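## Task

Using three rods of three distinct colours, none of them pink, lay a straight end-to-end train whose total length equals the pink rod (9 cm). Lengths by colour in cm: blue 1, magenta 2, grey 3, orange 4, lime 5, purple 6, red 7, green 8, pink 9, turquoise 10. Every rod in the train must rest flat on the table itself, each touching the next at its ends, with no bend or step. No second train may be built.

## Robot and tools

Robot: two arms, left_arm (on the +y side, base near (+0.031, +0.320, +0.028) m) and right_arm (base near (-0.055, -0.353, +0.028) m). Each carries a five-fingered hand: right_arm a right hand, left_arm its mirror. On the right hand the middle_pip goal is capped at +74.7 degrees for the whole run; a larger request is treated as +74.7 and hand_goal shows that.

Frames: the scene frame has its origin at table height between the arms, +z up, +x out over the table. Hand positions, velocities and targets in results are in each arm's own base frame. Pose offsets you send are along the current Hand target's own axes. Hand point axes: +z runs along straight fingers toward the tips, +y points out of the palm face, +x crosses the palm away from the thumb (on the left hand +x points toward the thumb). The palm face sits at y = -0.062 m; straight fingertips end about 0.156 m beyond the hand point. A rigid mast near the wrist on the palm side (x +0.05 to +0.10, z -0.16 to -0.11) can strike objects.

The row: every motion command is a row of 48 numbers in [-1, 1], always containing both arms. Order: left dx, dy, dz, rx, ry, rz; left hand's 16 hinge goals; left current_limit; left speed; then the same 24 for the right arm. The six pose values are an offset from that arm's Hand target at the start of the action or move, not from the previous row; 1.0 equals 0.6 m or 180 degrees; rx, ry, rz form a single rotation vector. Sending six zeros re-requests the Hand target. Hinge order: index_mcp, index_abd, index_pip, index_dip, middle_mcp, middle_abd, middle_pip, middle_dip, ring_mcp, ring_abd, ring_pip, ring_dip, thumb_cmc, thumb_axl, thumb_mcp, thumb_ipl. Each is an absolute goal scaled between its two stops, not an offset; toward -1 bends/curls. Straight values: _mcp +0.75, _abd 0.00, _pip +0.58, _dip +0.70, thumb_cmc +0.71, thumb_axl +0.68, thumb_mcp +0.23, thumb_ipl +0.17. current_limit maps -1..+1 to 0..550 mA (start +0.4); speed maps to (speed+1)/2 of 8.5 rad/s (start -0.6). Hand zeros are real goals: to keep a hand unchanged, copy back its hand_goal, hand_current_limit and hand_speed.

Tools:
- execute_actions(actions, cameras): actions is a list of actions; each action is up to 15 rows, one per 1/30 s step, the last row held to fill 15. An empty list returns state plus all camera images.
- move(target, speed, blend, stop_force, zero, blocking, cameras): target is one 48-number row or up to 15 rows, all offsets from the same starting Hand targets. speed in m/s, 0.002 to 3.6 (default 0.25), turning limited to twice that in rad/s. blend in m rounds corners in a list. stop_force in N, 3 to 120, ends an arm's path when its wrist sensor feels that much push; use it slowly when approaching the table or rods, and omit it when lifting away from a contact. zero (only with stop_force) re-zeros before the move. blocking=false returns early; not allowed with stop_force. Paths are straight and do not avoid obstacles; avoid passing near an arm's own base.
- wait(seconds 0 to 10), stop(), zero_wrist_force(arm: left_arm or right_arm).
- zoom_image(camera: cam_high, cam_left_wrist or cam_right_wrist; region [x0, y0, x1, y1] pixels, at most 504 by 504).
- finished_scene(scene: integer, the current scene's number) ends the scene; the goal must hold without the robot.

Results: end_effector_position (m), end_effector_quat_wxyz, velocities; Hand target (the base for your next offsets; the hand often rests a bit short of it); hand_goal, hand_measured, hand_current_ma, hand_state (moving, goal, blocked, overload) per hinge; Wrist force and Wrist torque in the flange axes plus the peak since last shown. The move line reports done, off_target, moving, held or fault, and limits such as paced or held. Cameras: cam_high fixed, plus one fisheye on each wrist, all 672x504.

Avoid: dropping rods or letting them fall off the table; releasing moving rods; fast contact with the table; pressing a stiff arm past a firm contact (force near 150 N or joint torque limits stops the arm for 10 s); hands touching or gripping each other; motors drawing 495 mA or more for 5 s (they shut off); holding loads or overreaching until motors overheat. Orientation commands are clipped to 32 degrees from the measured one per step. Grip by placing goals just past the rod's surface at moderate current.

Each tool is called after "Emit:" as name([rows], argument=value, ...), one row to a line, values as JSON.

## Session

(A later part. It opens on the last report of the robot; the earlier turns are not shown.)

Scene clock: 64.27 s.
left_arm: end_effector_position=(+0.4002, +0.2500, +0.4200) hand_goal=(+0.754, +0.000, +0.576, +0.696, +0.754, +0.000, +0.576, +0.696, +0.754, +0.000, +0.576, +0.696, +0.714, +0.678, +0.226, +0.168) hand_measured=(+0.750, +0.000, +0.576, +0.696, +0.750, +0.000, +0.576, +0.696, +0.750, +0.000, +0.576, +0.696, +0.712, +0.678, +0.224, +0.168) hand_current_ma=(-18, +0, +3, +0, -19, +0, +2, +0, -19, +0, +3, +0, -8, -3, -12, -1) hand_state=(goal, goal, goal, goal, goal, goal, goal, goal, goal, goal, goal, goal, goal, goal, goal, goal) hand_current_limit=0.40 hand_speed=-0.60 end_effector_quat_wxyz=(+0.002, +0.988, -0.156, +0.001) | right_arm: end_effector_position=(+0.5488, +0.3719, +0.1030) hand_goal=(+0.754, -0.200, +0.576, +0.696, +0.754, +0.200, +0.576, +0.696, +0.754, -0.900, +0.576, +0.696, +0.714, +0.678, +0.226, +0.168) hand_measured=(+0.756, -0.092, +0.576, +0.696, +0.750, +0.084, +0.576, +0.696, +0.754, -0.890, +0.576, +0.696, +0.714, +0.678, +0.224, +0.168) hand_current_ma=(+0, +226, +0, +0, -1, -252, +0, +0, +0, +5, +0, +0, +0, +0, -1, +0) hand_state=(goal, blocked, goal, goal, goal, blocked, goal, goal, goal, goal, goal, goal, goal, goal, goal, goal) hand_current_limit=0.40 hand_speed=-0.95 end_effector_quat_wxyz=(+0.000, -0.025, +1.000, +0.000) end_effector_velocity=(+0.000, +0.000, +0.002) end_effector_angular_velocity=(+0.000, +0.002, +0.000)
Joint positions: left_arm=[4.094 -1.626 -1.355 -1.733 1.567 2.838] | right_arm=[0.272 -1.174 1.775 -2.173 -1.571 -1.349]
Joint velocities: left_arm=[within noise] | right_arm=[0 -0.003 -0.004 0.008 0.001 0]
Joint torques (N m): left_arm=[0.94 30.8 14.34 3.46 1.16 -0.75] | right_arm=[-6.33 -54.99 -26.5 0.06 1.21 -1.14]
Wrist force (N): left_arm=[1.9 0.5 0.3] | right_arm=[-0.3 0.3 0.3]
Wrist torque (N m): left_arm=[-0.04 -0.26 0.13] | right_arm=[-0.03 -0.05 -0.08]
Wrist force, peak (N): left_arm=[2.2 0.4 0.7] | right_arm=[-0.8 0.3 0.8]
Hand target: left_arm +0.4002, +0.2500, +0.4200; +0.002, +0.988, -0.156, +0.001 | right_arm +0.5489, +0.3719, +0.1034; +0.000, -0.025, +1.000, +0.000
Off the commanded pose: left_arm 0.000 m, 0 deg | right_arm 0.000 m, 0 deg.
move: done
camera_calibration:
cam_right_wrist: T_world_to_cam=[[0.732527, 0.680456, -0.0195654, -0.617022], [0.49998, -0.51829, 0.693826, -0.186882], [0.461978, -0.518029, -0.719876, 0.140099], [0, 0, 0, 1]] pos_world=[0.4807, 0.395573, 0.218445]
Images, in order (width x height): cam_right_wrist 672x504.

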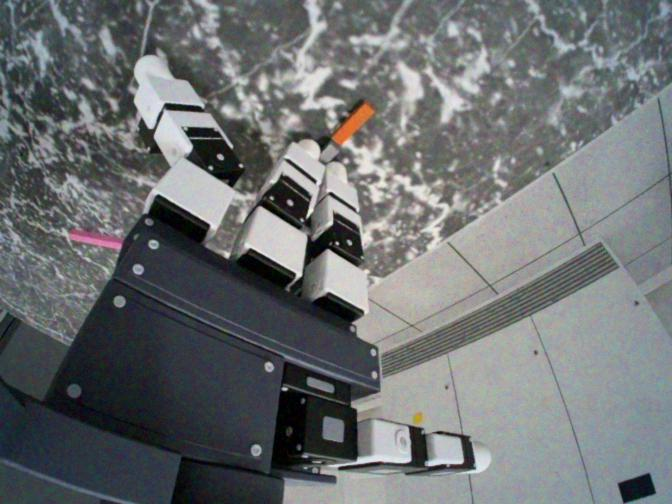

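Emit:
move([
  [0,0,0,0,0,0,0.754,0,0.576,0.696,0.754,0,0.576,0.696,0.754,0,0.576,0.696,0.714,0.678,0.226,0.168,0.4,-0.6,-0.0025,-0.0067,0,0,0,0,0.754,-0.2,0.576,0.696,0.754,0.2,0.576,0.696,0.754,-0.9,0.576,0.696,0.714,0.678,0.226,0.168,0.4,-0.95],
  [0,0,0,0,0,0,0.754,0,0.576,0.696,0.754,0,0.576,0.696,0.754,0,0.576,0.696,0.714,0.678,0.226,0.168,0.4,-0.6,-0.0025,-0.0067,0.0122,0,0,0,0.754,-0.2,0.576,0.696,0.754,0.2,0.576,0.696,0.754,-0.9,0.576,0.696,0.714,0.678,0.226,0.168,0.4,-0.95],
], speed=0.04, cameras=["cam_right_wrist"])

Emit:
zoom_image(camera="cam_right_wrist", region=[280, 80, 400, 200])

Scene clock: 66.93 s.
left_arm: end_effector_position=(+0.4002, +0.2500, +0.4200) hand_goal=(+0.754, +0.000, +0.576, +0.696, +0.754, +0.000, +0.576, +0.696, +0.754, +0.000, +0.576, +0.696, +0.714, +0.678, +0.226, +0.168) hand_measured=(+0.750, +0.000, +0.576, +0.696, +0.750, +0.000, +0.576, +0.696, +0.750, +0.000, +0.576, +0.696, +0.712, +0.678, +0.224, +0.168) hand_current_ma=(-18, +0, +3, +0, -19, +0, +2, +0, -19, +0, +3, +0, -8, -3, -12, -1) hand_state=(goal, goal, goal, goal, goal, goal, goal, goal, goal, goal, goal, goal, goal, goal, goal, goal) hand_current_limit=0.40 hand_speed=-0.60 end_effector_quat_wxyz=(+0.002, +0.988, -0.156, +0.001) | right_arm: end_effector_position=(+0.5506, +0.3680, +0.0958) hand_goal=(+0.754, -0.200, +0.576, +0.696, +0.754, +0.200, +0.576, +0.696, +0.754, -0.900, +0.576, +0.696, +0.714, +0.678, +0.226, +0.168) hand_measured=(+0.756, -0.092, +0.576, +0.696, +0.750, +0.084, +0.576, +0.696, +0.754, -0.890, +0.576, +0.696, +0.714, +0.678, +0.224, +0.168) hand_current_ma=(+0, +226, +0, +0, -1, -252, +0, +0, +0, +5, +0, +0, +0, +0, -1, +0) hand_state=(goal, blocked, goal, goal, goal, blocked, goal, goal, goal, goal, goal, goal, goal, goal, goal, goal) hand_current_limit=0.40 hand_speed=-0.95 end_effector_quat_wxyz=(+0.000, -0.025, +1.000, +0.000) end_effector_velocity=(+0.001, +0.000, +0.002) end_effector_angular_velocity=(+0.000, +0.001, -0.001)
Joint positions: left_arm=[4.094 -1.626 -1.355 -1.733 1.567 2.838] | right_arm=[0.264 -1.164 1.783 -2.19 -1.571 -1.356]
Joint velocities: left_arm=[within noise] | right_arm=[-0.001 -0.001 -0.003 0.006 0 0]
Joint torques (N m): left_arm=[1.43 31.72 14.81 3.54 1.24 -0.57] | right_arm=[6.04 -55.77 -29.11 0.21 -0.47 1.18]
Wrist force (N): left_arm=[2.1 0.5 0.7] | right_arm=[-0.1 0.3 0.3]
Wrist torque (N m): left_arm=[-0.07 -0.27 0.14] | right_arm=[-0.02 -0.08 0.10]
Wrist force, peak (N): left_arm=[2.2 0.4 0.7] | right_arm=[-0.6 0.3 1.0]
Hand target: left_arm +0.4002, +0.2500, +0.4200; +0.002, +0.988, -0.156, +0.001 | right_arm +0.5506, +0.3680, +0.0960; +0.000, -0.025, +1.000, +0.000
Off the commanded pose: left_arm 0.000 m, 0 deg | right_arm 0.000 m, 0 deg.
move: done
camera_calibration:
cam_right_wrist: T_world_to_cam=[[0.732527, 0.680456, -0.0195654, -0.615755], [0.49998, -0.51829, 0.693826, -0.184758], [0.461978, -0.518029, -0.719876, 0.13211], [0, 0, 0, 1]] pos_world=[0.4824, 0.391673, 0.211245]
Images, in order (width x height): cam_right_wrist 672x504.

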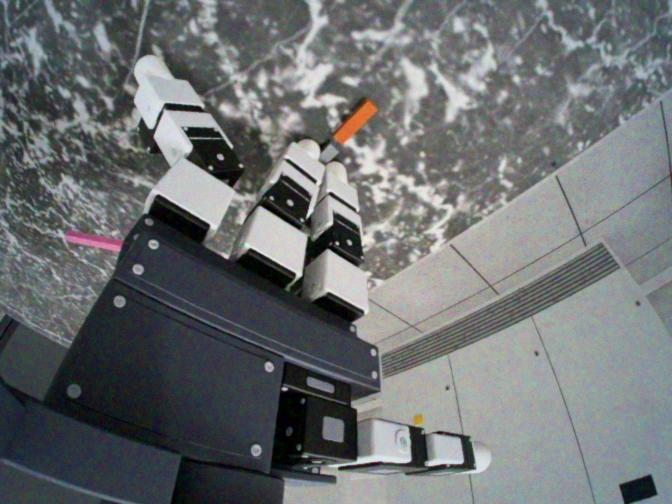

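Scaled by 4.200 from the camera's 672x504 image, which has a finer 960x720 frame.

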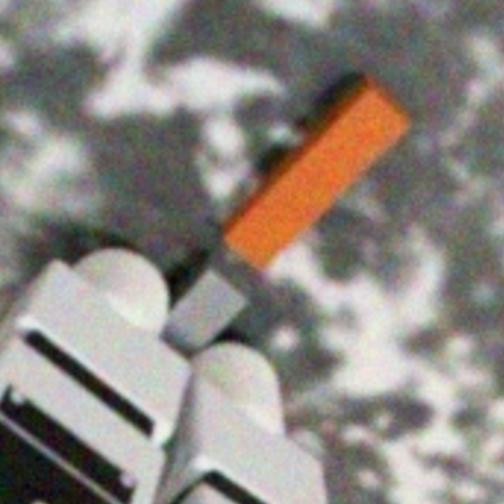

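Emit:
zoom_image(camera="cam_right_wrist", region=[310, 95, 380, 165])

Scaled by 7.200 from the camera's 672x504 image, which has a finer 960x720 frame.

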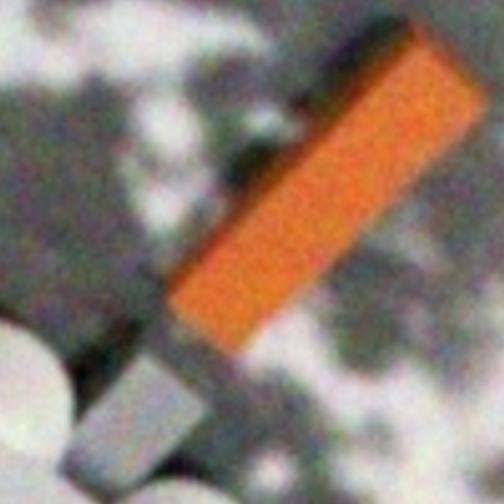

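Emit:
move(target=[0,0,0,0,0,0,0.754,0,0.576,0.696,0.754,0,0.576,0.696,0.754,0,0.576,0.696,0.714,0.678,0.226,0.168,0.4,-0.6,-0.004,0,0,0,0,0.0222,0.754,-0.2,0.576,0.696,0.754,0.2,0.576,0.696,0.754,-0.9,0.576,0.696,0.714,0.678,0.226,0.168,0.4,-0.95], speed=0.04, cameras=["cam_right_wrist"])

Emit:
zoom_image(camera="cam_right_wrist", region=[310, 95, 380, 165])

Scene clock: 70.80 s.
left_arm: end_effector_position=(+0.4002, +0.2500, +0.4200) hand_goal=(+0.754, +0.000, +0.576, +0.696, +0.754, +0.000, +0.576, +0.696, +0.754, +0.000, +0.576, +0.696, +0.714, +0.678, +0.226, +0.168) hand_measured=(+0.750, +0.000, +0.576, +0.696, +0.750, +0.000, +0.576, +0.696, +0.750, +0.000, +0.576, +0.696, +0.712, +0.678, +0.224, +0.168) hand_current_ma=(-18, +0, +3, +0, -19, +0, +2, +0, -19, +0, +3, +0, -8, -3, -12, -1) hand_state=(goal, goal, goal, goal, goal, goal, goal, goal, goal, goal, goal, goal, goal, goal, goal, goal) hand_current_limit=0.40 hand_speed=-0.60 end_effector_quat_wxyz=(+0.002, +0.988, -0.156, +0.001) | right_arm: end_effector_position=(+0.5530, +0.3681, +0.0960) hand_goal=(+0.754, -0.200, +0.576, +0.696, +0.754, +0.200, +0.576, +0.696, +0.754, -0.900, +0.576, +0.696, +0.714, +0.678, +0.226, +0.168) hand_measured=(+0.756, -0.092, +0.576, +0.696, +0.750, +0.084, +0.576, +0.696, +0.754, -0.890, +0.576, +0.696, +0.714, +0.678, +0.224, +0.168) hand_current_ma=(+0, +226, +0, +0, -1, -252, +0, +0, +0, +5, +0, +0, +0, +0, -1, +0) hand_state=(goal, blocked, goal, goal, goal, blocked, goal, goal, goal, goal, goal, goal, goal, goal, goal, goal) hand_current_limit=0.40 hand_speed=-0.95 end_effector_quat_wxyz=(+0.001, +0.010, +1.000, +0.000) end_effector_velocity=(+0.000, +0.001, +0.000) end_effector_angular_velocity=(+0.000, -0.001, +0.005)
Joint positions: left_arm=[4.094 -1.626 -1.355 -1.733 1.567 2.838] | right_arm=[0.269 -1.169 1.79 -2.193 -1.571 -1.282]
Joint velocities: left_arm=[within noise] | right_arm=[0 0 -0.001 -0.001 0 -0.005]
Joint torques (N m): left_arm=[-0.67 30.29 14.24 3.43 1.11 -0.45] | right_arm=[3.94 -50.89 -14.28 -5.02 -0.32 -1.39]
Wrist force (N): left_arm=[1.9 0.5 0.6] | right_arm=[-0.2 0.2 0.4]
Wrist torque (N m): left_arm=[-0.06 -0.26 0.13] | right_arm=[-0.02 -0.06 0.07]
Wrist force, peak (N): left_arm=[2.1 0.5 0.8] | right_arm=[-0.4 0.5 1.0]
Hand target: left_arm +0.4002, +0.2500, +0.4200; +0.002, +0.988, -0.156, +0.001 | right_arm +0.5530, +0.3681, +0.0960; +0.001, +0.010, +1.000, +0.000
Off the commanded pose: left_arm 0.000 m, 0 deg | right_arm 0.000 m, 0 deg.
move: done
camera_calibration:
cam_right_wrist: T_world_to_cam=[[0.778179, 0.627747, -0.019282, -0.623555], [0.462445, -0.55195, 0.693899, -0.152964], [0.42495, -0.548894, -0.719814, 0.163134], [0, 0, 0, 1]] pos_world=[0.486651, 0.39655, 0.211544]
Images, in order (width x height): cam_right_wrist 672x504.

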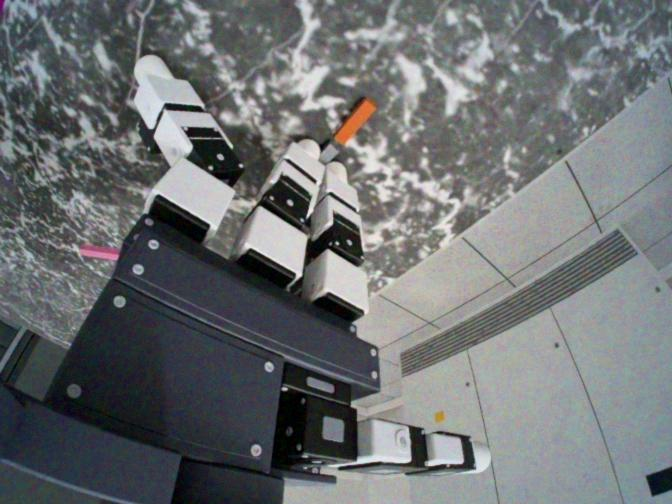

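Scaled by 7.200 from the camera's 672x504 image, which has a finer 960x720 frame.

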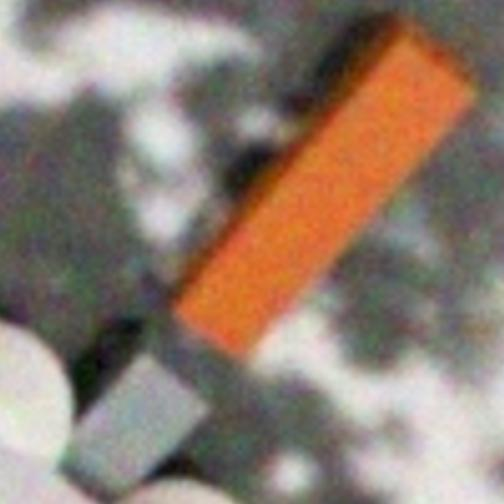

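Emit:
move([
  [0,0,0,0,0,0,0.754,0,0.576,0.696,0.754,0,0.576,0.696,0.754,0,0.576,0.696,0.714,0.678,0.226,0.168,0.4,-0.6,0.0013,0.0067,0,0,0,0,0.754,-0.2,0.576,0.696,0.754,0.2,0.576,0.696,0.754,-0.9,0.576,0.696,0.714,0.678,0.226,0.168,0.4,-0.95],
  [0,0,0,0,0,0,0.754,0,0.576,0.696,0.754,0,0.576,0.696,0.754,0,0.576,0.696,0.714,0.678,0.226,0.168,0.4,-0.6,0.0013,0.0167,0.0005,0,0,0,0.754,-0.2,0.576,0.696,0.754,0.2,0.576,0.696,0.754,-0.9,0.576,0.696,0.714,0.678,0.226,0.168,0.4,-0.95],
], speed=0.02, cameras=["cam_right_wrist"])

Emit:
zoom_image(camera="cam_right_wrist", region=[310, 95, 380, 165])

Scene clock: 74.37 s.
left_arm: end_effector_position=(+0.4002, +0.2500, +0.4200) hand_goal=(+0.754, +0.000, +0.576, +0.696, +0.754, +0.000, +0.576, +0.696, +0.754, +0.000, +0.576, +0.696, +0.714, +0.678, +0.226, +0.168) hand_measured=(+0.750, +0.000, +0.576, +0.696, +0.750, +0.000, +0.576, +0.696, +0.750, +0.000, +0.576, +0.696, +0.712, +0.678, +0.224, +0.168) hand_current_ma=(-18, +0, +3, +0, -19, +0, +2, +0, -19, +0, +3, +0, -8, -3, -12, -1) hand_state=(goal, goal, goal, goal, goal, goal, goal, goal, goal, goal, goal, goal, goal, goal, goal, goal) hand_current_limit=0.40 hand_speed=-0.60 end_effector_quat_wxyz=(+0.002, +0.988, -0.156, +0.001) | right_arm: end_effector_position=(+0.5525, +0.3783, +0.0957) hand_goal=(+0.754, -0.200, +0.576, +0.696, +0.754, +0.200, +0.576, +0.696, +0.754, -0.900, +0.576, +0.696, +0.714, +0.678, +0.226, +0.168) hand_measured=(+0.756, -0.092, +0.576, +0.696, +0.750, +0.084, +0.576, +0.696, +0.754, -0.890, +0.576, +0.696, +0.714, +0.678, +0.224, +0.168) hand_current_ma=(+0, +226, +0, +0, -1, -252, +0, +0, +0, +5, +0, +0, +0, +0, -1, +0) hand_state=(goal, blocked, goal, goal, goal, blocked, goal, goal, goal, goal, goal, goal, goal, goal, goal, goal) hand_current_limit=0.40 hand_speed=-0.95 end_effector_quat_wxyz=(+0.001, +0.010, +1.000, +0.000)
Joint positions: left_arm=[4.094 -1.626 -1.355 -1.733 1.567 2.838] | right_arm=[0.285 -1.16 1.777 -2.189 -1.571 -1.265]
Joint torques (N m): left_arm=[-1.68 29.83 15.53 3.41 1.39 -0.73] | right_arm=[-7.49 -41.65 -12.56 -0.9 -2.63 -0.82]
Wrist force (N): left_arm=[2.0 0.4 0.3] | right_arm=[-0.2 0.3 0.5]
Wrist torque (N m): left_arm=[-0.06 -0.27 0.14] | right_arm=[-0.02 -0.05 -0.08]
Wrist force, peak (N): left_arm=[2.3 0.5 0.8] | right_arm=[-0.2 0.9 0.4]
Hand target: left_arm +0.4002, +0.2500, +0.4200; +0.002, +0.988, -0.156, +0.001 | right_arm +0.5524, +0.3782, +0.0957; +0.001, +0.010, +1.000, +0.000
Off the commanded pose: left_arm 0.000 m, 0 deg | right_arm 0.000 m, 0 deg.
move: done
camera_calibration:
cam_right_wrist: T_world_to_cam=[[0.778152, 0.627782, -0.019237, -0.629525], [0.462468, -0.55198, 0.69386, -0.146871], [0.424974, -0.548824, -0.719853, 0.168571], [0, 0, 0, 1]] pos_world=[0.486151, 0.40665, 0.211144]
Images, in order (width x height): cam_right_wrist 672x504.

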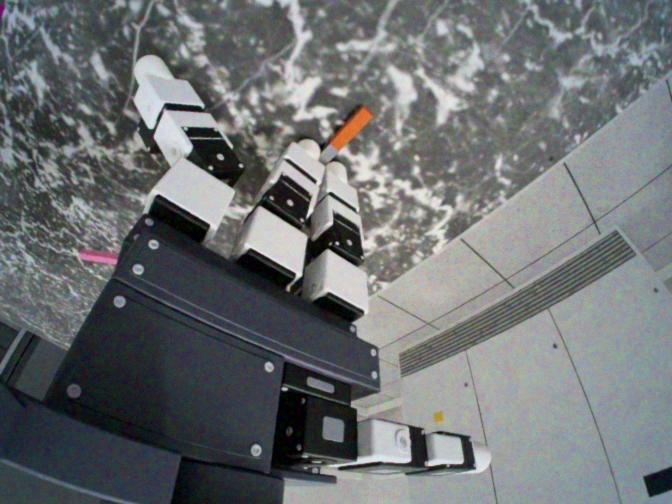

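Scaled by 7.200 from the camera's 672x504 image, which has a finer 960x720 frame.

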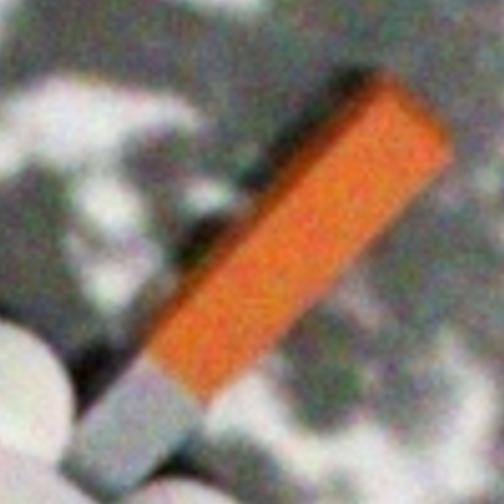

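Emit:
move([
  [0,0,0,0,0,0,0.754,0,0.576,0.696,0.754,0,0.576,0.696,0.754,0,0.576,0.696,0.714,0.678,0.226,0.168,0.4,-0.6,0,0,0.0005,0,0,0,0.754,0.06,0.576,0.696,0.754,-0.06,0.576,0.696,0.754,-0.9,0.576,0.696,0.714,0.678,0.226,0.168,0.4,-0.95],
  [0,0,0,0,0,0,0.754,0,0.576,0.696,0.754,0,0.576,0.696,0.754,0,0.576,0.696,0.714,0.678,0.226,0.168,0.4,-0.6,0,0,-0.08,0,0,0,0.754,0.06,0.576,0.696,0.754,-0.06,0.576,0.696,0.754,-0.9,0.576,0.696,0.714,0.678,0.226,0.168,0.4,-0.95],
], speed=0.08, cameras=["cam_right_wrist"])

Emit:
zoom_image(camera="cam_right_wrist", region=[280, 60, 380, 160])

Scene clock: 77.47 s.
left_arm: end_effector_position=(+0.4002, +0.2500, +0.4200) hand_goal=(+0.754, +0.000, +0.576, +0.696, +0.754, +0.000, +0.576, +0.696, +0.754, +0.000, +0.576, +0.696, +0.714, +0.678, +0.226, +0.168) hand_measured=(+0.750, +0.000, +0.576, +0.696, +0.750, +0.000, +0.576, +0.696, +0.750, +0.000, +0.576, +0.696, +0.712, +0.678, +0.224, +0.168) hand_current_ma=(-18, +0, +3, +0, -19, +0, +2, +0, -19, +0, +3, +0, -8, -3, -12, -1) hand_state=(goal, goal, goal, goal, goal, goal, goal, goal, goal, goal, goal, goal, goal, goal, goal, goal) hand_current_limit=0.40 hand_speed=-0.60 end_effector_quat_wxyz=(+0.002, +0.988, -0.156, +0.001) | right_arm: end_effector_position=(+0.5525, +0.3782, +0.1439) hand_goal=(+0.754, +0.060, +0.576, +0.696, +0.754, -0.060, +0.576, +0.696, +0.754, -0.900, +0.576, +0.696, +0.714, +0.678, +0.226, +0.168) hand_measured=(+0.756, +0.056, +0.576, +0.696, +0.750, -0.056, +0.576, +0.696, +0.754, -0.890, +0.576, +0.696, +0.714, +0.678, +0.224, +0.168) hand_current_ma=(+0, -1, +0, +0, -1, +1, +0, +0, +0, +4, +0, +0, +0, +0, -1, +0) hand_state=(goal, goal, goal, goal, goal, goal, goal, goal, goal, goal, goal, goal, goal, goal, goal, goal) hand_current_limit=0.40 hand_speed=-0.95 end_effector_quat_wxyz=(+0.001, +0.010, +1.000, +0.000)
Joint positions: left_arm=[4.094 -1.626 -1.355 -1.733 1.567 2.838] | right_arm=[0.285 -1.222 1.723 -2.073 -1.571 -1.266]
Joint torques (N m): left_arm=[-2.18 30.33 14.81 3.45 1.42 -0.6] | right_arm=[2.62 -23.58 -11.42 -5.32 -0.87 0.81]
Wrist force (N): left_arm=[2.0 0.6 0.5] | right_arm=[-0.4 0.3 0.5]
Wrist torque (N m): left_arm=[-0.05 -0.26 0.13] | right_arm=[-0.03 -0.02 -0.07]
Wrist force, peak (N): left_arm=[2.1 0.7 0.6] | right_arm=[0.5 0.6 1.3]
Hand target: left_arm +0.4002, +0.2500, +0.4200; +0.002, +0.988, -0.156, +0.001 | right_arm +0.5524, +0.3782, +0.1437; +0.001, +0.010, +1.000, +0.000
Off the commanded pose: left_arm 0.000 m, 0 deg | right_arm 0.000 m, 0 deg.
move: done
camera_calibration:
cam_right_wrist: T_world_to_cam=[[0.778194, 0.627738, -0.0189634, -0.628531], [0.462218, -0.552038, 0.69398, -0.180209], [0.425169, -0.548817, -0.719744, 0.203128], [0, 0, 0, 1]] pos_world=[0.486052, 0.406551, 0.259343]
Images, in order (width x height): cam_right_wrist 672x504.

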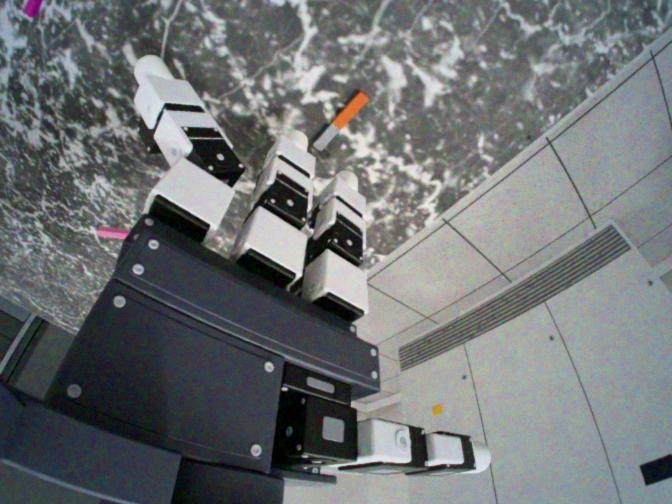

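Scaled by 5.040 from the camera's 672x504 image, which has a finer 960x720 frame.

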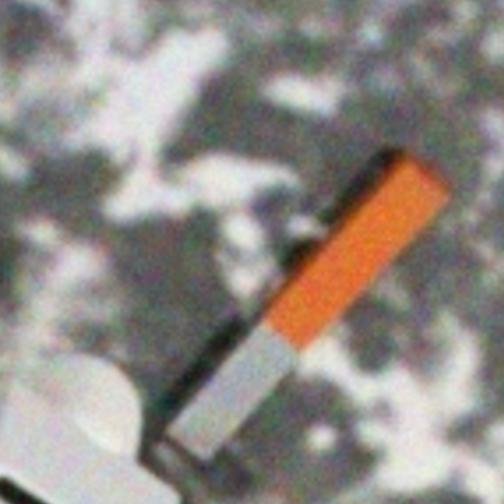

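Emit:
move(target=[0,0,0,0,0,0,0.754,0,0.576,0.696,0.754,0,0.576,0.696,0.754,0,0.576,0.696,0.714,0.678,0.226,0.168,0.4,-0.6,0.55,-0.0827,-0.05,0,0,0,0.754,0.06,0.576,0.696,0.754,-0.06,0.576,0.696,0.754,-0.9,0.576,0.696,0.714,0.678,0.226,0.168,0.4,-0.95], speed=0.25, cameras=["cam_right_wrist"])

Emit:
zoom_image(camera="cam_right_wrist", region=[250, 50, 400, 200])

Scene clock: 80.50 s.
left_arm: end_effector_position=(+0.4002, +0.2500, +0.4200) hand_goal=(+0.754, +0.000, +0.576, +0.696, +0.754, +0.000, +0.576, +0.696, +0.754, +0.000, +0.576, +0.696, +0.714, +0.678, +0.226, +0.168) hand_measured=(+0.750, +0.000, +0.576, +0.696, +0.750, +0.000, +0.576, +0.696, +0.750, +0.000, +0.576, +0.696, +0.712, +0.678, +0.224, +0.168) hand_current_ma=(-18, +0, +3, +0, -19, +0, +2, +0, -19, +0, +3, +0, -8, -3, -12, -1) hand_state=(goal, goal, goal, goal, goal, goal, goal, goal, goal, goal, goal, goal, goal, goal, goal, goal) hand_current_limit=0.40 hand_speed=-0.60 end_effector_quat_wxyz=(+0.002, +0.988, -0.156, +0.001) | right_arm: end_effector_position=(+0.2215, +0.3352, +0.1734) hand_goal=(+0.754, +0.060, +0.576, +0.696, +0.754, -0.060, +0.576, +0.696, +0.754, -0.900, +0.576, +0.696, +0.714, +0.678, +0.226, +0.168) hand_measured=(+0.754, +0.058, +0.576, +0.696, +0.750, -0.058, +0.576, +0.696, +0.754, -0.892, +0.576, +0.696, +0.714, +0.678, +0.224, +0.168) hand_current_ma=(+0, -1, +0, +0, -1, +1, +0, +0, +0, +4, +0, +0, +0, +0, -1, +0) hand_state=(goal, goal, goal, goal, goal, goal, goal, goal, goal, goal, goal, goal, goal, goal, goal, goal) hand_current_limit=0.40 hand_speed=-0.95 end_effector_quat_wxyz=(+0.000, +0.010, +1.000, +0.000)
Joint positions: left_arm=[4.094 -1.626 -1.355 -1.733 1.567 2.838] | right_arm=[0.473 -1.991 2.377 -1.957 -1.571 -1.078]
Joint torques (N m): left_arm=[-3.95 30.23 14.5 3.58 1.09 -0.75] | right_arm=[2.54 -17.33 -19.55 -4 -2.86 0.79]
Wrist force (N): left_arm=[2.0 0.4 0.5] | right_arm=[-0.4 0.4 0.0]
Wrist torque (N m): left_arm=[-0.07 -0.26 0.13] | right_arm=[-0.01 -0.03 0.04]
Wrist force, peak (N): left_arm=[2.2 0.6 0.7] | right_arm=[-2.5 0.6 0.4]
Hand target: left_arm +0.4002, +0.2500, +0.4200; +0.002, +0.988, -0.156, +0.001 | right_arm +0.2214, +0.3351, +0.1734; +0.001, +0.010, +1.000, +0.000
Off the commanded pose: left_arm 0.000 m, 0 deg | right_arm 0.000 m, 0 deg.
move: done
camera_calibration:
cam_right_wrist: T_world_to_cam=[[0.778115, 0.627826, -0.0192926, -0.343398], [0.462531, -0.55193, 0.693858, -0.071525], [0.424974, -0.548825, -0.719853, 0.341516], [0, 0, 0, 1]] pos_world=[0.155151, 0.36355, 0.288845]
Images, in order (width x height): cam_right_wrist 672x504.

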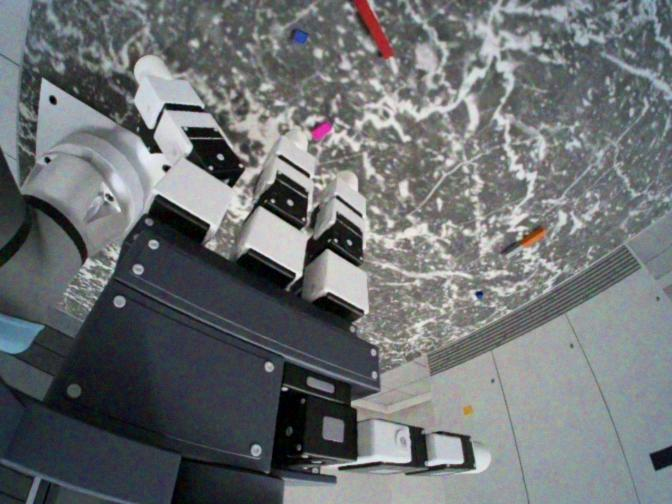

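Scaled by 3.360 from the camera's 672x504 image, which has a finer 960x720 frame.

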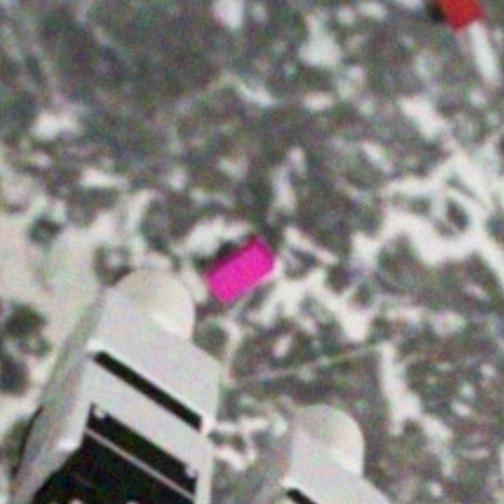

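Emit:
move(target=[0,0,0,0,0,0,0.754,0,0.576,0.696,0.754,0,0.576,0.696,0.754,0,0.576,0.696,0.714,0.678,0.226,0.168,0.4,-0.6,-0.0267,-0.0117,0.0898,0,0,0.0756,0.754,0.06,0.576,0.696,0.754,-0.06,0.576,0.696,0.754,-0.9,0.576,0.696,0.714,0.678,0.226,0.168,0.4,-0.95], speed=0.1, cameras=["cam_right_wrist"])

Emit:
zoom_image(camera="cam_right_wrist", region=[260, 90, 380, 210])

Scene clock: 83.13 s.
left_arm: end_effector_position=(+0.4002, +0.2500, +0.4200) hand_goal=(+0.754, +0.000, +0.576, +0.696, +0.754, +0.000, +0.576, +0.696, +0.754, +0.000, +0.576, +0.696, +0.714, +0.678, +0.226, +0.168) hand_measured=(+0.750, +0.000, +0.576, +0.696, +0.750, +0.000, +0.576, +0.696, +0.750, +0.000, +0.576, +0.696, +0.712, +0.678, +0.224, +0.168) hand_current_ma=(-18, +0, +3, +0, -19, +0, +2, +0, -19, +0, +3, +0, -8, -3, -12, -1) hand_state=(goal, goal, goal, goal, goal, goal, goal, goal, goal, goal, goal, goal, goal, goal, goal, goal) hand_current_limit=0.40 hand_speed=-0.60 end_effector_quat_wxyz=(+0.002, +0.988, -0.156, +0.001) | right_arm: end_effector_position=(+0.2373, +0.3278, +0.1194) hand_goal=(+0.754, +0.060, +0.576, +0.696, +0.754, -0.060, +0.576, +0.696, +0.754, -0.900, +0.576, +0.696, +0.714, +0.678, +0.226, +0.168) hand_measured=(+0.754, +0.058, +0.576, +0.696, +0.750, -0.058, +0.576, +0.696, +0.754, -0.892, +0.576, +0.696, +0.714, +0.678, +0.224, +0.168) hand_current_ma=(+0, -1, +0, +0, -1, +1, +0, +0, +0, +4, +0, +0, +0, +0, -1, +0) hand_state=(goal, goal, goal, goal, goal, goal, goal, goal, goal, goal, goal, goal, goal, goal, goal, goal) hand_current_limit=0.40 hand_speed=-0.95 end_effector_quat_wxyz=(+0.000, +0.128, +0.992, +0.000)
Joint positions: left_arm=[4.094 -1.626 -1.355 -1.733 1.567 2.838] | right_arm=[0.481 -1.906 2.486 -2.151 -1.571 -0.832]
Joint torques (N m): left_arm=[-3.61 30.54 14.7 3.6 1.14 -0.77] | right_arm=[1.44 -21.83 -29.39 -0.48 -1.12 0.16]
Wrist force (N): left_arm=[2.0 0.5 0.5] | right_arm=[-0.8 0.3 0.3]
Wrist torque (N m): left_arm=[-0.07 -0.26 0.13] | right_arm=[-0.03 0.02 -0.01]
Wrist force, peak (N): left_arm=[2.2 0.6 0.5] | right_arm=[-1.1 1.1 0.3]
Hand target: left_arm +0.4002, +0.2500, +0.4200; +0.002, +0.988, -0.156, +0.001 | right_arm +0.2374, +0.3278, +0.1195; +0.001, +0.128, +0.992, +0.000
Off the commanded pose: left_arm 0.000 m, 0 deg | right_arm 0.000 m, 0 deg.
move: done
camera_calibration:
cam_right_wrist: T_world_to_cam=[[0.903929, 0.427241, -0.0194152, -0.316146], [0.319922, -0.645349, 0.693667, 0.0190081], [0.283833, -0.633237, -0.720034, 0.353135], [0, 0, 0, 1]] pos_world=[0.179461, 0.370955, 0.234946]
Images, in order (width x height): cam_right_wrist 672x504.

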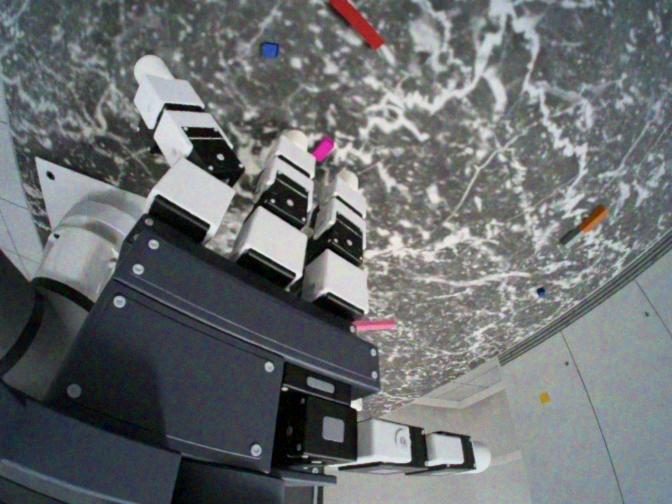

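Scaled by 4.200 from the camera's 672x504 image, which has a finer 960x720 frame.

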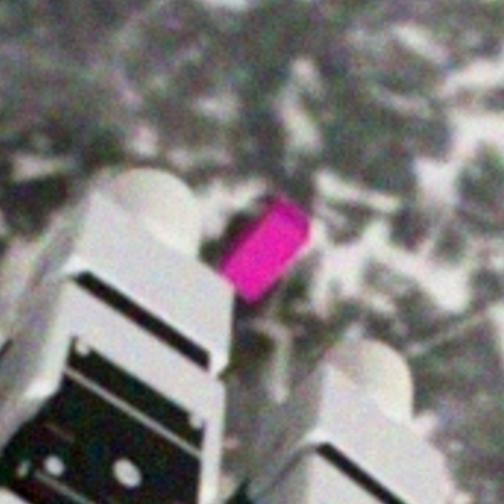

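Emit:
move(target=[0,0,0,0,0,0,0.754,0,0.576,0.696,0.754,0,0.576,0.696,0.754,0,0.576,0.696,0.714,0.678,0.226,0.168,0.4,-0.6,0,0,0.055,0,0,0,0.754,0.06,0.576,0.696,0.754,-0.06,0.576,0.696,0.754,-0.9,0.576,0.696,0.714,0.678,0.226,0.168,0.4,-0.95], speed=0.012, stop_force=3, cameras=["cam_right_wrist"])

Emit:
zoom_image(camera="cam_right_wrist", region=[260, 90, 380, 210])

Scene clock: 87.57 s.
left_arm: end_effector_position=(+0.4002, +0.2500, +0.4200) hand_goal=(+0.754, +0.000, +0.576, +0.696, +0.754, +0.000, +0.576, +0.696, +0.754, +0.000, +0.576, +0.696, +0.714, +0.678, +0.226, +0.168) hand_measured=(+0.750, +0.000, +0.576, +0.696, +0.750, +0.000, +0.576, +0.696, +0.750, +0.000, +0.576, +0.696, +0.712, +0.678, +0.224, +0.168) hand_current_ma=(-18, +0, +3, +0, -19, +0, +2, +0, -19, +0, +3, +0, -8, -3, -12, -1) hand_state=(goal, goal, goal, goal, goal, goal, goal, goal, goal, goal, goal, goal, goal, goal, goal, goal) hand_current_limit=0.40 hand_speed=-0.60 end_effector_quat_wxyz=(+0.002, +0.988, -0.156, +0.001) | right_arm: end_effector_position=(+0.2374, +0.3278, +0.0941) hand_goal=(+0.754, +0.060, +0.576, +0.696, +0.754, -0.060, +0.576, +0.696, +0.754, -0.900, +0.576, +0.696, +0.714, +0.678, +0.226, +0.168) hand_measured=(+0.754, +0.058, +0.576, +0.696, +0.752, -0.058, +0.576, +0.696, +0.754, -0.892, +0.576, +0.696, +0.714, +0.678, +0.224, +0.168) hand_current_ma=(+0, -1, +0, +0, -1, +0, +0, +0, +0, +4, +0, +0, +0, +0, -1, +0) hand_state=(goal, goal, goal, goal, goal, goal, goal, goal, goal, goal, goal, goal, goal, goal, goal, goal) hand_current_limit=0.40 hand_speed=-0.95 end_effector_quat_wxyz=(+0.001, +0.128, +0.992, +0.000)
Joint positions: left_arm=[4.094 -1.626 -1.355 -1.733 1.567 2.838] | right_arm=[0.481 -1.847 2.531 -2.256 -1.571 -0.832]
Joint torques (N m): left_arm=[-5.59 28.82 14.83 3.44 1.21 -0.7] | right_arm=[-7.72 -22.5 -26.66 -3.6 -2.49 -0.77]
Wrist force (N): left_arm=[2.0 0.4 0.7] | right_arm=[-1.3 0.4 -1.2]
Wrist torque (N m): left_arm=[-0.07 -0.26 0.14] | right_arm=[0.14 0.09 -0.02]
Wrist force, peak (N): left_arm=[2.2 0.5 0.6] | right_arm=[-0.7 0.0 -13.0]
Hand target: left_arm +0.4002, +0.2500, +0.4200; +0.002, +0.988, -0.156, +0.001 | right_arm +0.2374, +0.3278, +0.0941; +0.001, +0.128, +0.992, +0.000 (not the last commanded pose)
Off the commanded pose: left_arm 0.000 m, 0 deg | right_arm 0.008 m, 0 deg.
move: contact (right_arm)
camera_calibration:
cam_right_wrist: T_world_to_cam=[[0.90402, 0.427064, -0.019099, -0.316747], [0.319566, -0.64544, 0.693747, 0.0366771], [0.283947, -0.633264, -0.719966, 0.334792], [0, 0, 0, 1]] pos_world=[0.179562, 0.370956, 0.209545]
Images, in order (width x height): cam_right_wrist 672x504.

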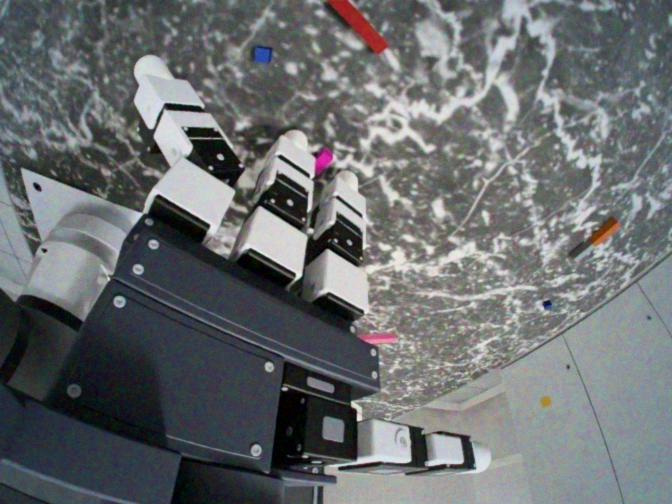

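Scaled by 4.200 from the camera's 672x504 image, which has a finer 960x720 frame.

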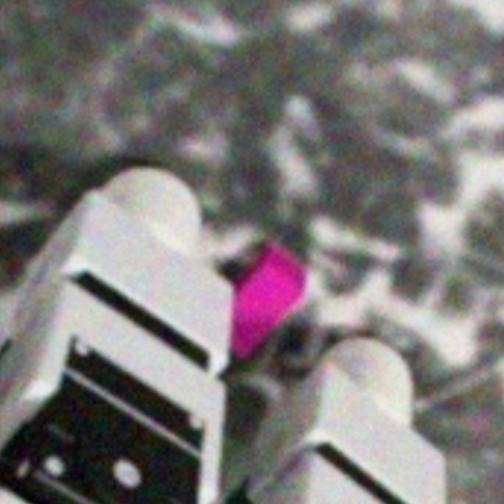

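Emit:
move([
  [0,0,0,0,0,0,0.754,0,0.576,0.696,0.754,0,0.576,0.696,0.754,0,0.576,0.696,0.714,0.678,0.226,0.168,0.4,-0.6,0,0,-0.002,0,0,0,0.754,-0.2,0.576,0.696,0.754,0.2,0.576,0.696,0.754,-0.9,0.576,0.696,0.714,0.678,0.226,0.168,0.4,-0.93],
], speed=0.05, cameras=[])

Emit:
wait(seconds=0.5, cameras=["cam_right_wrist"])

Emit:
zoom_image(camera="cam_right_wrist", region=[260, 90, 380, 210])

Scene clock: 90.30 s.
left_arm: end_effector_position=(+0.4002, +0.2500, +0.4200) hand_goal=(+0.754, +0.000, +0.576, +0.696, +0.754, +0.000, +0.576, +0.696, +0.754, +0.000, +0.576, +0.696, +0.714, +0.678, +0.226, +0.168) hand_measured=(+0.750, +0.000, +0.576, +0.696, +0.750, +0.000, +0.576, +0.696, +0.750, +0.000, +0.576, +0.696, +0.712, +0.678, +0.224, +0.168) hand_current_ma=(-18, +0, +3, +0, -19, +0, +2, +0, -19, +0, +3, +0, -8, -3, -12, -1) hand_state=(goal, goal, goal, goal, goal, goal, goal, goal, goal, goal, goal, goal, goal, goal, goal, goal) hand_current_limit=0.40 hand_speed=-0.60 end_effector_quat_wxyz=(+0.002, +0.988, -0.156, +0.001) | right_arm: end_effector_position=(+0.2374, +0.3278, +0.0953) hand_goal=(+0.754, -0.200, +0.576, +0.696, +0.754, +0.200, +0.576, +0.696, +0.754, -0.900, +0.576, +0.696, +0.714, +0.678, +0.226, +0.168) hand_measured=(+0.754, -0.092, +0.576, +0.696, +0.752, +0.084, +0.576, +0.696, +0.754, -0.892, +0.576, +0.696, +0.714, +0.678, +0.224, +0.168) hand_current_ma=(+0, +232, +0, +0, -1, -256, +0, +0, +0, +4, +0, +0, +0, +0, -1, +0) hand_state=(goal, moving, goal, goal, goal, moving, goal, goal, goal, goal, goal, goal, goal, goal, goal, goal) hand_current_limit=0.40 hand_speed=-0.93 end_effector_quat_wxyz=(+0.001, +0.128, +0.992, +0.000)
Joint positions: left_arm=[4.094 -1.626 -1.355 -1.733 1.567 2.838] | right_arm=[0.481 -1.85 2.529 -2.251 -1.571 -0.832]
Joint torques (N m): left_arm=[-6.84 29.21 15.75 3.4 1.28 -0.74] | right_arm=[-4.51 -16.23 -24.2 -2.74 -1.52 -0.22]
Wrist force (N): left_arm=[2.0 0.7 0.6] | right_arm=[-1.3 0.5 0.3]
Wrist torque (N m): left_arm=[-0.05 -0.26 0.13] | right_arm=[0.01 0.07 -0.01]
Wrist force, peak (N): left_arm=[2.2 0.5 0.6] | right_arm=[-0.8 0.8 -3.5]
Hand target: left_arm +0.4002, +0.2500, +0.4200; +0.002, +0.988, -0.156, +0.001 | right_arm +0.2374, +0.3278, +0.0953; +0.001, +0.128, +0.992, +0.000
Off the commanded pose: left_arm 0.000 m, 0 deg | right_arm 0.000 m, 0 deg.
move: done
No camera images: "cameras" was empty.

Scene clock: 90.80 s.
left_arm: end_effector_position=(+0.4002, +0.2500, +0.4200) hand_goal=(+0.754, +0.000, +0.576, +0.696, +0.754, +0.000, +0.576, +0.696, +0.754, +0.000, +0.576, +0.696, +0.714, +0.678, +0.226, +0.168) hand_measured=(+0.750, +0.000, +0.576, +0.696, +0.750, +0.000, +0.576, +0.696, +0.750, +0.000, +0.576, +0.696, +0.712, +0.678, +0.224, +0.168) hand_current_ma=(-18, +0, +3, +0, -19, +0, +2, +0, -19, +0, +3, +0, -8, -3, -12, -1) hand_state=(goal, goal, goal, goal, goal, goal, goal, goal, goal, goal, goal, goal, goal, goal, goal, goal) hand_current_limit=0.40 hand_speed=-0.60 end_effector_quat_wxyz=(+0.002, +0.988, -0.156, +0.001) | right_arm: end_effector_position=(+0.2374, +0.3278, +0.0953) hand_goal=(+0.754, -0.200, +0.576, +0.696, +0.754, +0.200, +0.576, +0.696, +0.754, -0.900, +0.576, +0.696, +0.714, +0.678, +0.226, +0.168) hand_measured=(+0.754, -0.092, +0.576, +0.696, +0.752, +0.084, +0.576, +0.696, +0.754, -0.892, +0.576, +0.696, +0.714, +0.678, +0.224, +0.168) hand_current_ma=(+0, +225, +0, +0, -1, -250, +0, +0, +0, +4, +0, +0, +0, +0, -1, +0) hand_state=(goal, blocked, goal, goal, goal, blocked, goal, goal, goal, goal, goal, goal, goal, goal, goal, goal) hand_current_limit=0.40 hand_speed=-0.93 end_effector_quat_wxyz=(+0.001, +0.128, +0.992, +0.000)
Joint positions: left_arm=[4.094 -1.626 -1.355 -1.733 1.567 2.838] | right_arm=[0.481 -1.85 2.529 -2.251 -1.571 -0.832]
Joint torques (N m): left_arm=[-6.74 28.45 16.24 3.33 1.43 -0.68] | right_arm=[-4.15 -9.71 -19.7 -3.87 -1.4 -0.22]
Wrist force (N): left_arm=[2.1 0.5 0.5] | right_arm=[-1.0 0.8 0.1]
Wrist torque (N m): left_arm=[-0.06 -0.27 0.14] | right_arm=[0.05 0.04 0.01]
Wrist force, peak (N): left_arm=[2.1 0.5 0.6] | right_arm=[-1.1 0.9 0.2]
Hand target: left_arm +0.4002, +0.2500, +0.4200; +0.002, +0.988, -0.156, +0.001 | right_arm +0.2374, +0.3278, +0.0953; +0.001, +0.128, +0.992, +0.000
Off the commanded pose: left_arm 0.000 m, 0 deg | right_arm 0.000 m, 0 deg.
wait: 0.50 s; at rest by 0.17 s
camera_calibration:
cam_right_wrist: T_world_to_cam=[[0.904008, 0.427094, -0.0190039, -0.316753], [0.319518, -0.645438, 0.693771, 0.0358477], [0.284039, -0.633246, -0.719945, 0.335628], [0, 0, 0, 1]] pos_world=[0.179562, 0.370956, 0.210744]
Images, in order (width x height): cam_right_wrist 672x504.

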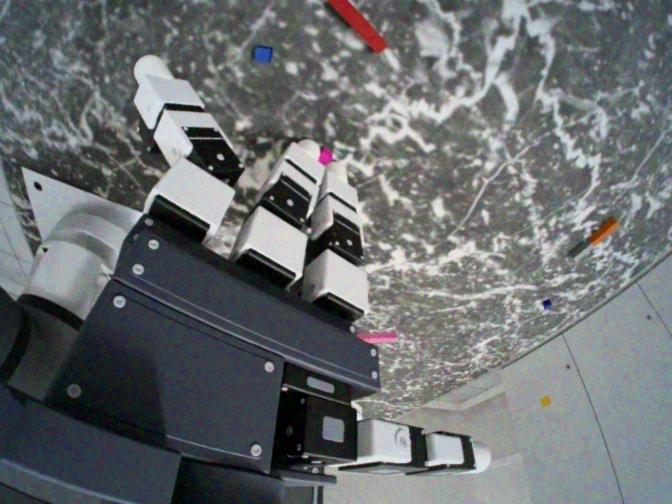

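Scaled by 4.200 from the camera's 672x504 image, which has a finer 960x720 frame.

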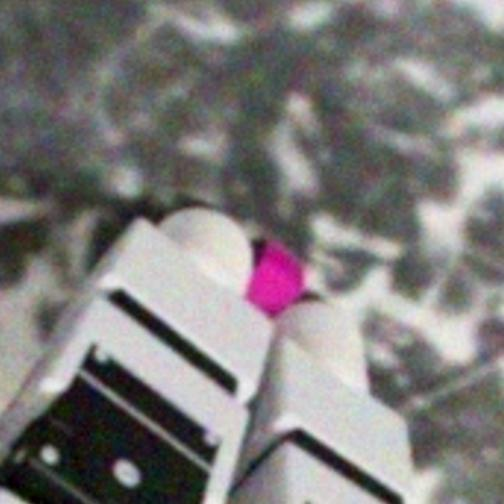

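Emit:
move([
  [0,0,0,0,0,0,0.754,0,0.576,0.696,0.754,0,0.576,0.696,0.754,0,0.576,0.696,0.714,0.678,0.226,0.168,0.4,-0.6,0,0,-0.05,0,0,0,0.754,-0.2,0.576,0.696,0.754,0.2,0.576,0.696,0.754,-0.9,0.576,0.696,0.714,0.678,0.226,0.168,0.4,-0.93],
  [0,0,0,0,0,0,0.754,0,0.576,0.696,0.754,0,0.576,0.696,0.754,0,0.576,0.696,0.714,0.678,0.226,0.168,0.4,-0.6,-0.4978,0.1688,-0.05,0,0,-0.0758,0.754,-0.2,0.576,0.696,0.754,0.2,0.576,0.696,0.754,-0.9,0.576,0.696,0.714,0.678,0.226,0.168,0.4,-0.93],
  [0,0,0,0,0,0,0.754,0,0.576,0.696,0.754,0,0.576,0.696,0.754,0,0.576,0.696,0.714,0.678,0.226,0.168,0.4,-0.6,-0.4978,0.1688,-0.0145,0,0,-0.0758,0.754,-0.2,0.576,0.696,0.754,0.2,0.576,0.696,0.754,-0.9,0.576,0.696,0.714,0.678,0.226,0.168,0.4,-0.93],
], speed=[0.1,0.2,0.08], blend=[0.01,0.01,0], cameras=["cam_right_wrist"])

Emit:
zoom_image(camera="cam_right_wrist", region=[300, 70, 400, 170])

Scene clock: 95.57 s.
left_arm: end_effector_position=(+0.4002, +0.2500, +0.4200) hand_goal=(+0.754, +0.000, +0.576, +0.696, +0.754, +0.000, +0.576, +0.696, +0.754, +0.000, +0.576, +0.696, +0.714, +0.678, +0.226, +0.168) hand_measured=(+0.750, +0.000, +0.576, +0.696, +0.750, +0.000, +0.576, +0.696, +0.750, +0.000, +0.576, +0.696, +0.712, +0.678, +0.224, +0.168) hand_current_ma=(-18, +0, +3, +0, -19, +0, +2, +0, -19, +0, +3, +0, -8, -3, -12, -1) hand_state=(goal, goal, goal, goal, goal, goal, goal, goal, goal, goal, goal, goal, goal, goal, goal, goal) hand_current_limit=0.40 hand_speed=-0.60 end_effector_quat_wxyz=(+0.002, +0.988, -0.156, +0.001) | right_arm: end_effector_position=(+0.5520, +0.3497, +0.1042) hand_goal=(+0.754, -0.200, +0.576, +0.696, +0.754, +0.200, +0.576, +0.696, +0.754, -0.900, +0.576, +0.696, +0.714, +0.678, +0.226, +0.168) hand_measured=(+0.754, -0.092, +0.576, +0.696, +0.752, +0.084, +0.576, +0.696, +0.754, -0.892, +0.576, +0.696, +0.714, +0.678, +0.224, +0.168) hand_current_ma=(+0, +225, +0, +0, -1, -250, +0, +0, +0, +4, +0, +0, +0, +0, -1, +0) hand_state=(goal, blocked, goal, goal, goal, blocked, goal, goal, goal, goal, goal, goal, goal, goal, goal, goal) hand_current_limit=0.40 hand_speed=-0.93 end_effector_quat_wxyz=(+0.000, +0.010, +1.000, +0.000)
Joint positions: left_arm=[4.094 -1.626 -1.355 -1.733 1.567 2.838] | right_arm=[0.238 -1.2 1.81 -2.182 -1.571 -1.313]
Joint torques (N m): left_arm=[-8.79 28.5 15.61 3.49 1.31 -0.61] | right_arm=[7.9 -53.98 -28.46 -0.82 -2.77 -0.84]
Wrist force (N): left_arm=[2.1 0.5 0.7] | right_arm=[-0.1 0.4 0.2]
Wrist torque (N m): left_arm=[-0.06 -0.27 0.14] | right_arm=[0.03 -0.08 -0.07]
Wrist force, peak (N): left_arm=[2.3 0.5 0.7] | right_arm=[-2.5 0.6 -1.1]
Hand target: left_arm +0.4002, +0.2500, +0.4200; +0.002, +0.988, -0.156, +0.001 | right_arm +0.5520, +0.3497, +0.1043; +0.001, +0.010, +1.000, +0.000
Off the commanded pose: left_arm 0.000 m, 0 deg | right_arm 0.000 m, 0 deg.
move: done
camera_calibration:
cam_right_wrist: T_world_to_cam=[[0.777796, 0.628215, -0.0194953, -0.610949], [0.462978, -0.551687, 0.693753, -0.168661], [0.42507, -0.548624, -0.71995, 0.159105], [0, 0, 0, 1]] pos_world=[0.48565, 0.378048, 0.219646]
Images, in order (width x height): cam_right_wrist 672x504.

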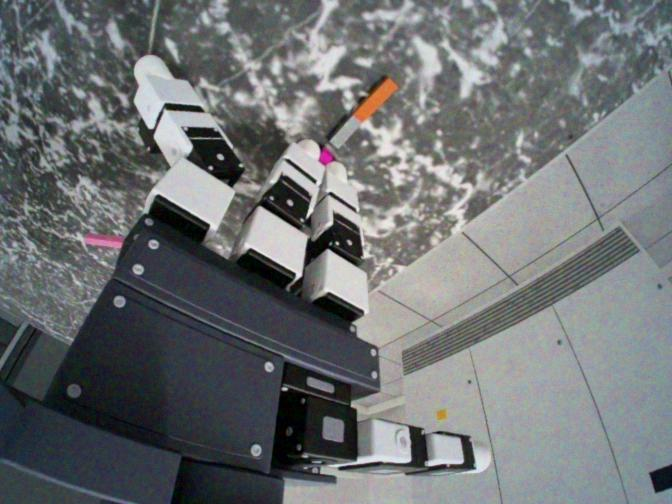

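Scaled by 5.040 from the camera's 672x504 image, which has a finer 960x720 frame.

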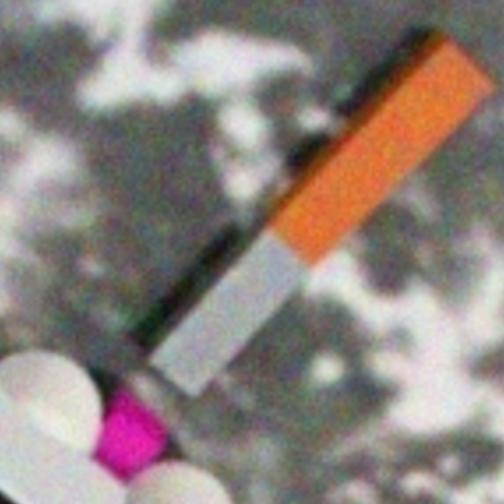

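Emit:
move(target=[0,0,0,0,0,0,0.754,0,0.576,0.696,0.754,0,0.576,0.696,0.754,0,0.576,0.696,0.714,0.678,0.226,0.168,0.4,-0.6,0,0,0.0142,0,0,0,0.754,-0.2,0.576,0.696,0.754,0.2,0.576,0.696,0.754,-0.9,0.576,0.696,0.714,0.678,0.226,0.168,0.4,-0.93], speed=0.04, cameras=["cam_right_wrist"])

Emit:
zoom_image(camera="cam_right_wrist", region=[300, 90, 380, 170])

Scene clock: 97.20 s.
left_arm: end_effector_position=(+0.4002, +0.2500, +0.4200) hand_goal=(+0.754, +0.000, +0.576, +0.696, +0.754, +0.000, +0.576, +0.696, +0.754, +0.000, +0.576, +0.696, +0.714, +0.678, +0.226, +0.168) hand_measured=(+0.750, +0.000, +0.576, +0.696, +0.750, +0.000, +0.576, +0.696, +0.750, +0.000, +0.576, +0.696, +0.712, +0.678, +0.224, +0.168) hand_current_ma=(-18, +0, +3, +0, -19, +0, +2, +0, -19, +0, +3, +0, -8, -3, -12, -1) hand_state=(goal, goal, goal, goal, goal, goal, goal, goal, goal, goal, goal, goal, goal, goal, goal, goal) hand_current_limit=0.40 hand_speed=-0.60 end_effector_quat_wxyz=(+0.002, +0.988, -0.156, +0.001) | right_arm: end_effector_position=(+0.5520, +0.3497, +0.0956) hand_goal=(+0.754, -0.200, +0.576, +0.696, +0.754, +0.200, +0.576, +0.696, +0.754, -0.900, +0.576, +0.696, +0.714, +0.678, +0.226, +0.168) hand_measured=(+0.754, -0.092, +0.576, +0.696, +0.752, +0.084, +0.576, +0.696, +0.754, -0.892, +0.576, +0.696, +0.714, +0.678, +0.224, +0.168) hand_current_ma=(+0, +225, +0, +0, -1, -250, +0, +0, +0, +4, +0, +0, +0, +0, -1, +0) hand_state=(goal, blocked, goal, goal, goal, blocked, goal, goal, goal, goal, goal, goal, goal, goal, goal, goal) hand_current_limit=0.40 hand_speed=-0.93 end_effector_quat_wxyz=(+0.000, +0.010, +1.000, +0.000)
Joint positions: left_arm=[4.094 -1.626 -1.355 -1.733 1.567 2.838] | right_arm=[0.238 -1.188 1.819 -2.203 -1.571 -1.313]
Joint torques (N m): left_arm=[-9.46 28.16 14.88 3.36 1.36 -0.47] | right_arm=[6.48 -45.62 -21.11 -1.37 -2.78 -0.88]
Wrist force (N): left_arm=[2.1 0.5 0.6] | right_arm=[0.2 0.3 0.3]
Wrist torque (N m): left_arm=[-0.06 -0.28 0.15] | right_arm=[0.01 -0.11 -0.03]
Wrist force, peak (N): left_arm=[2.1 0.7 0.7] | right_arm=[-0.3 0.7 0.5]
Hand target: left_arm +0.4002, +0.2500, +0.4200; +0.002, +0.988, -0.156, +0.001 | right_arm +0.5520, +0.3497, +0.0958; +0.001, +0.010, +1.000, +0.000
Off the commanded pose: left_arm 0.000 m, 0 deg | right_arm 0.000 m, 0 deg.
move: done
camera_calibration:
cam_right_wrist: T_world_to_cam=[[0.777738, 0.62829, -0.0193737, -0.611143], [0.462897, -0.551608, 0.693869, -0.16271], [0.425265, -0.548616, -0.71984, 0.152792], [0, 0, 0, 1]] pos_world=[0.48565, 0.378047, 0.211045]
Images, in order (width x height): cam_right_wrist 672x504.

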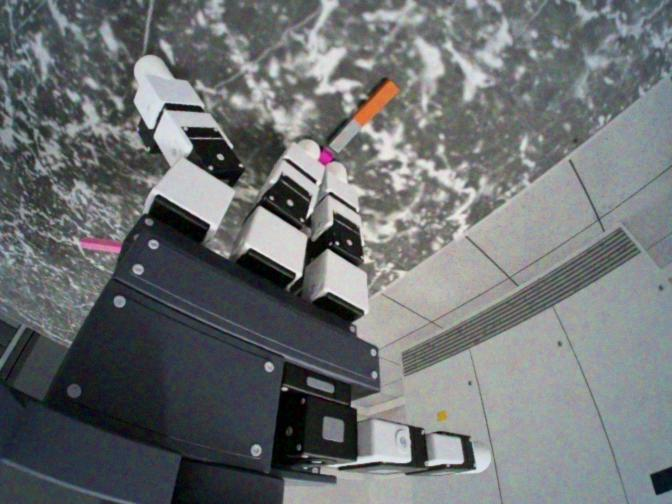

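Scaled by 6.300 from the camera's 672x504 image, which has a finer 960x720 frame.

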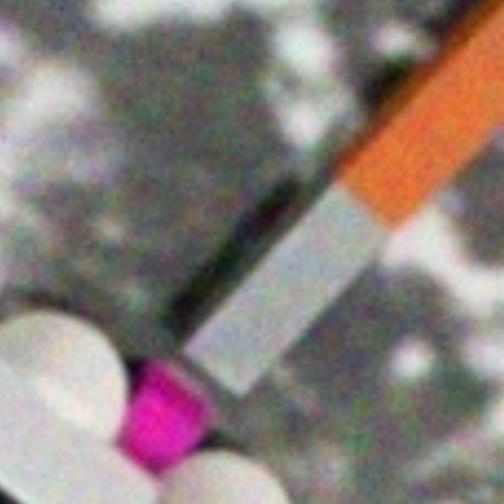

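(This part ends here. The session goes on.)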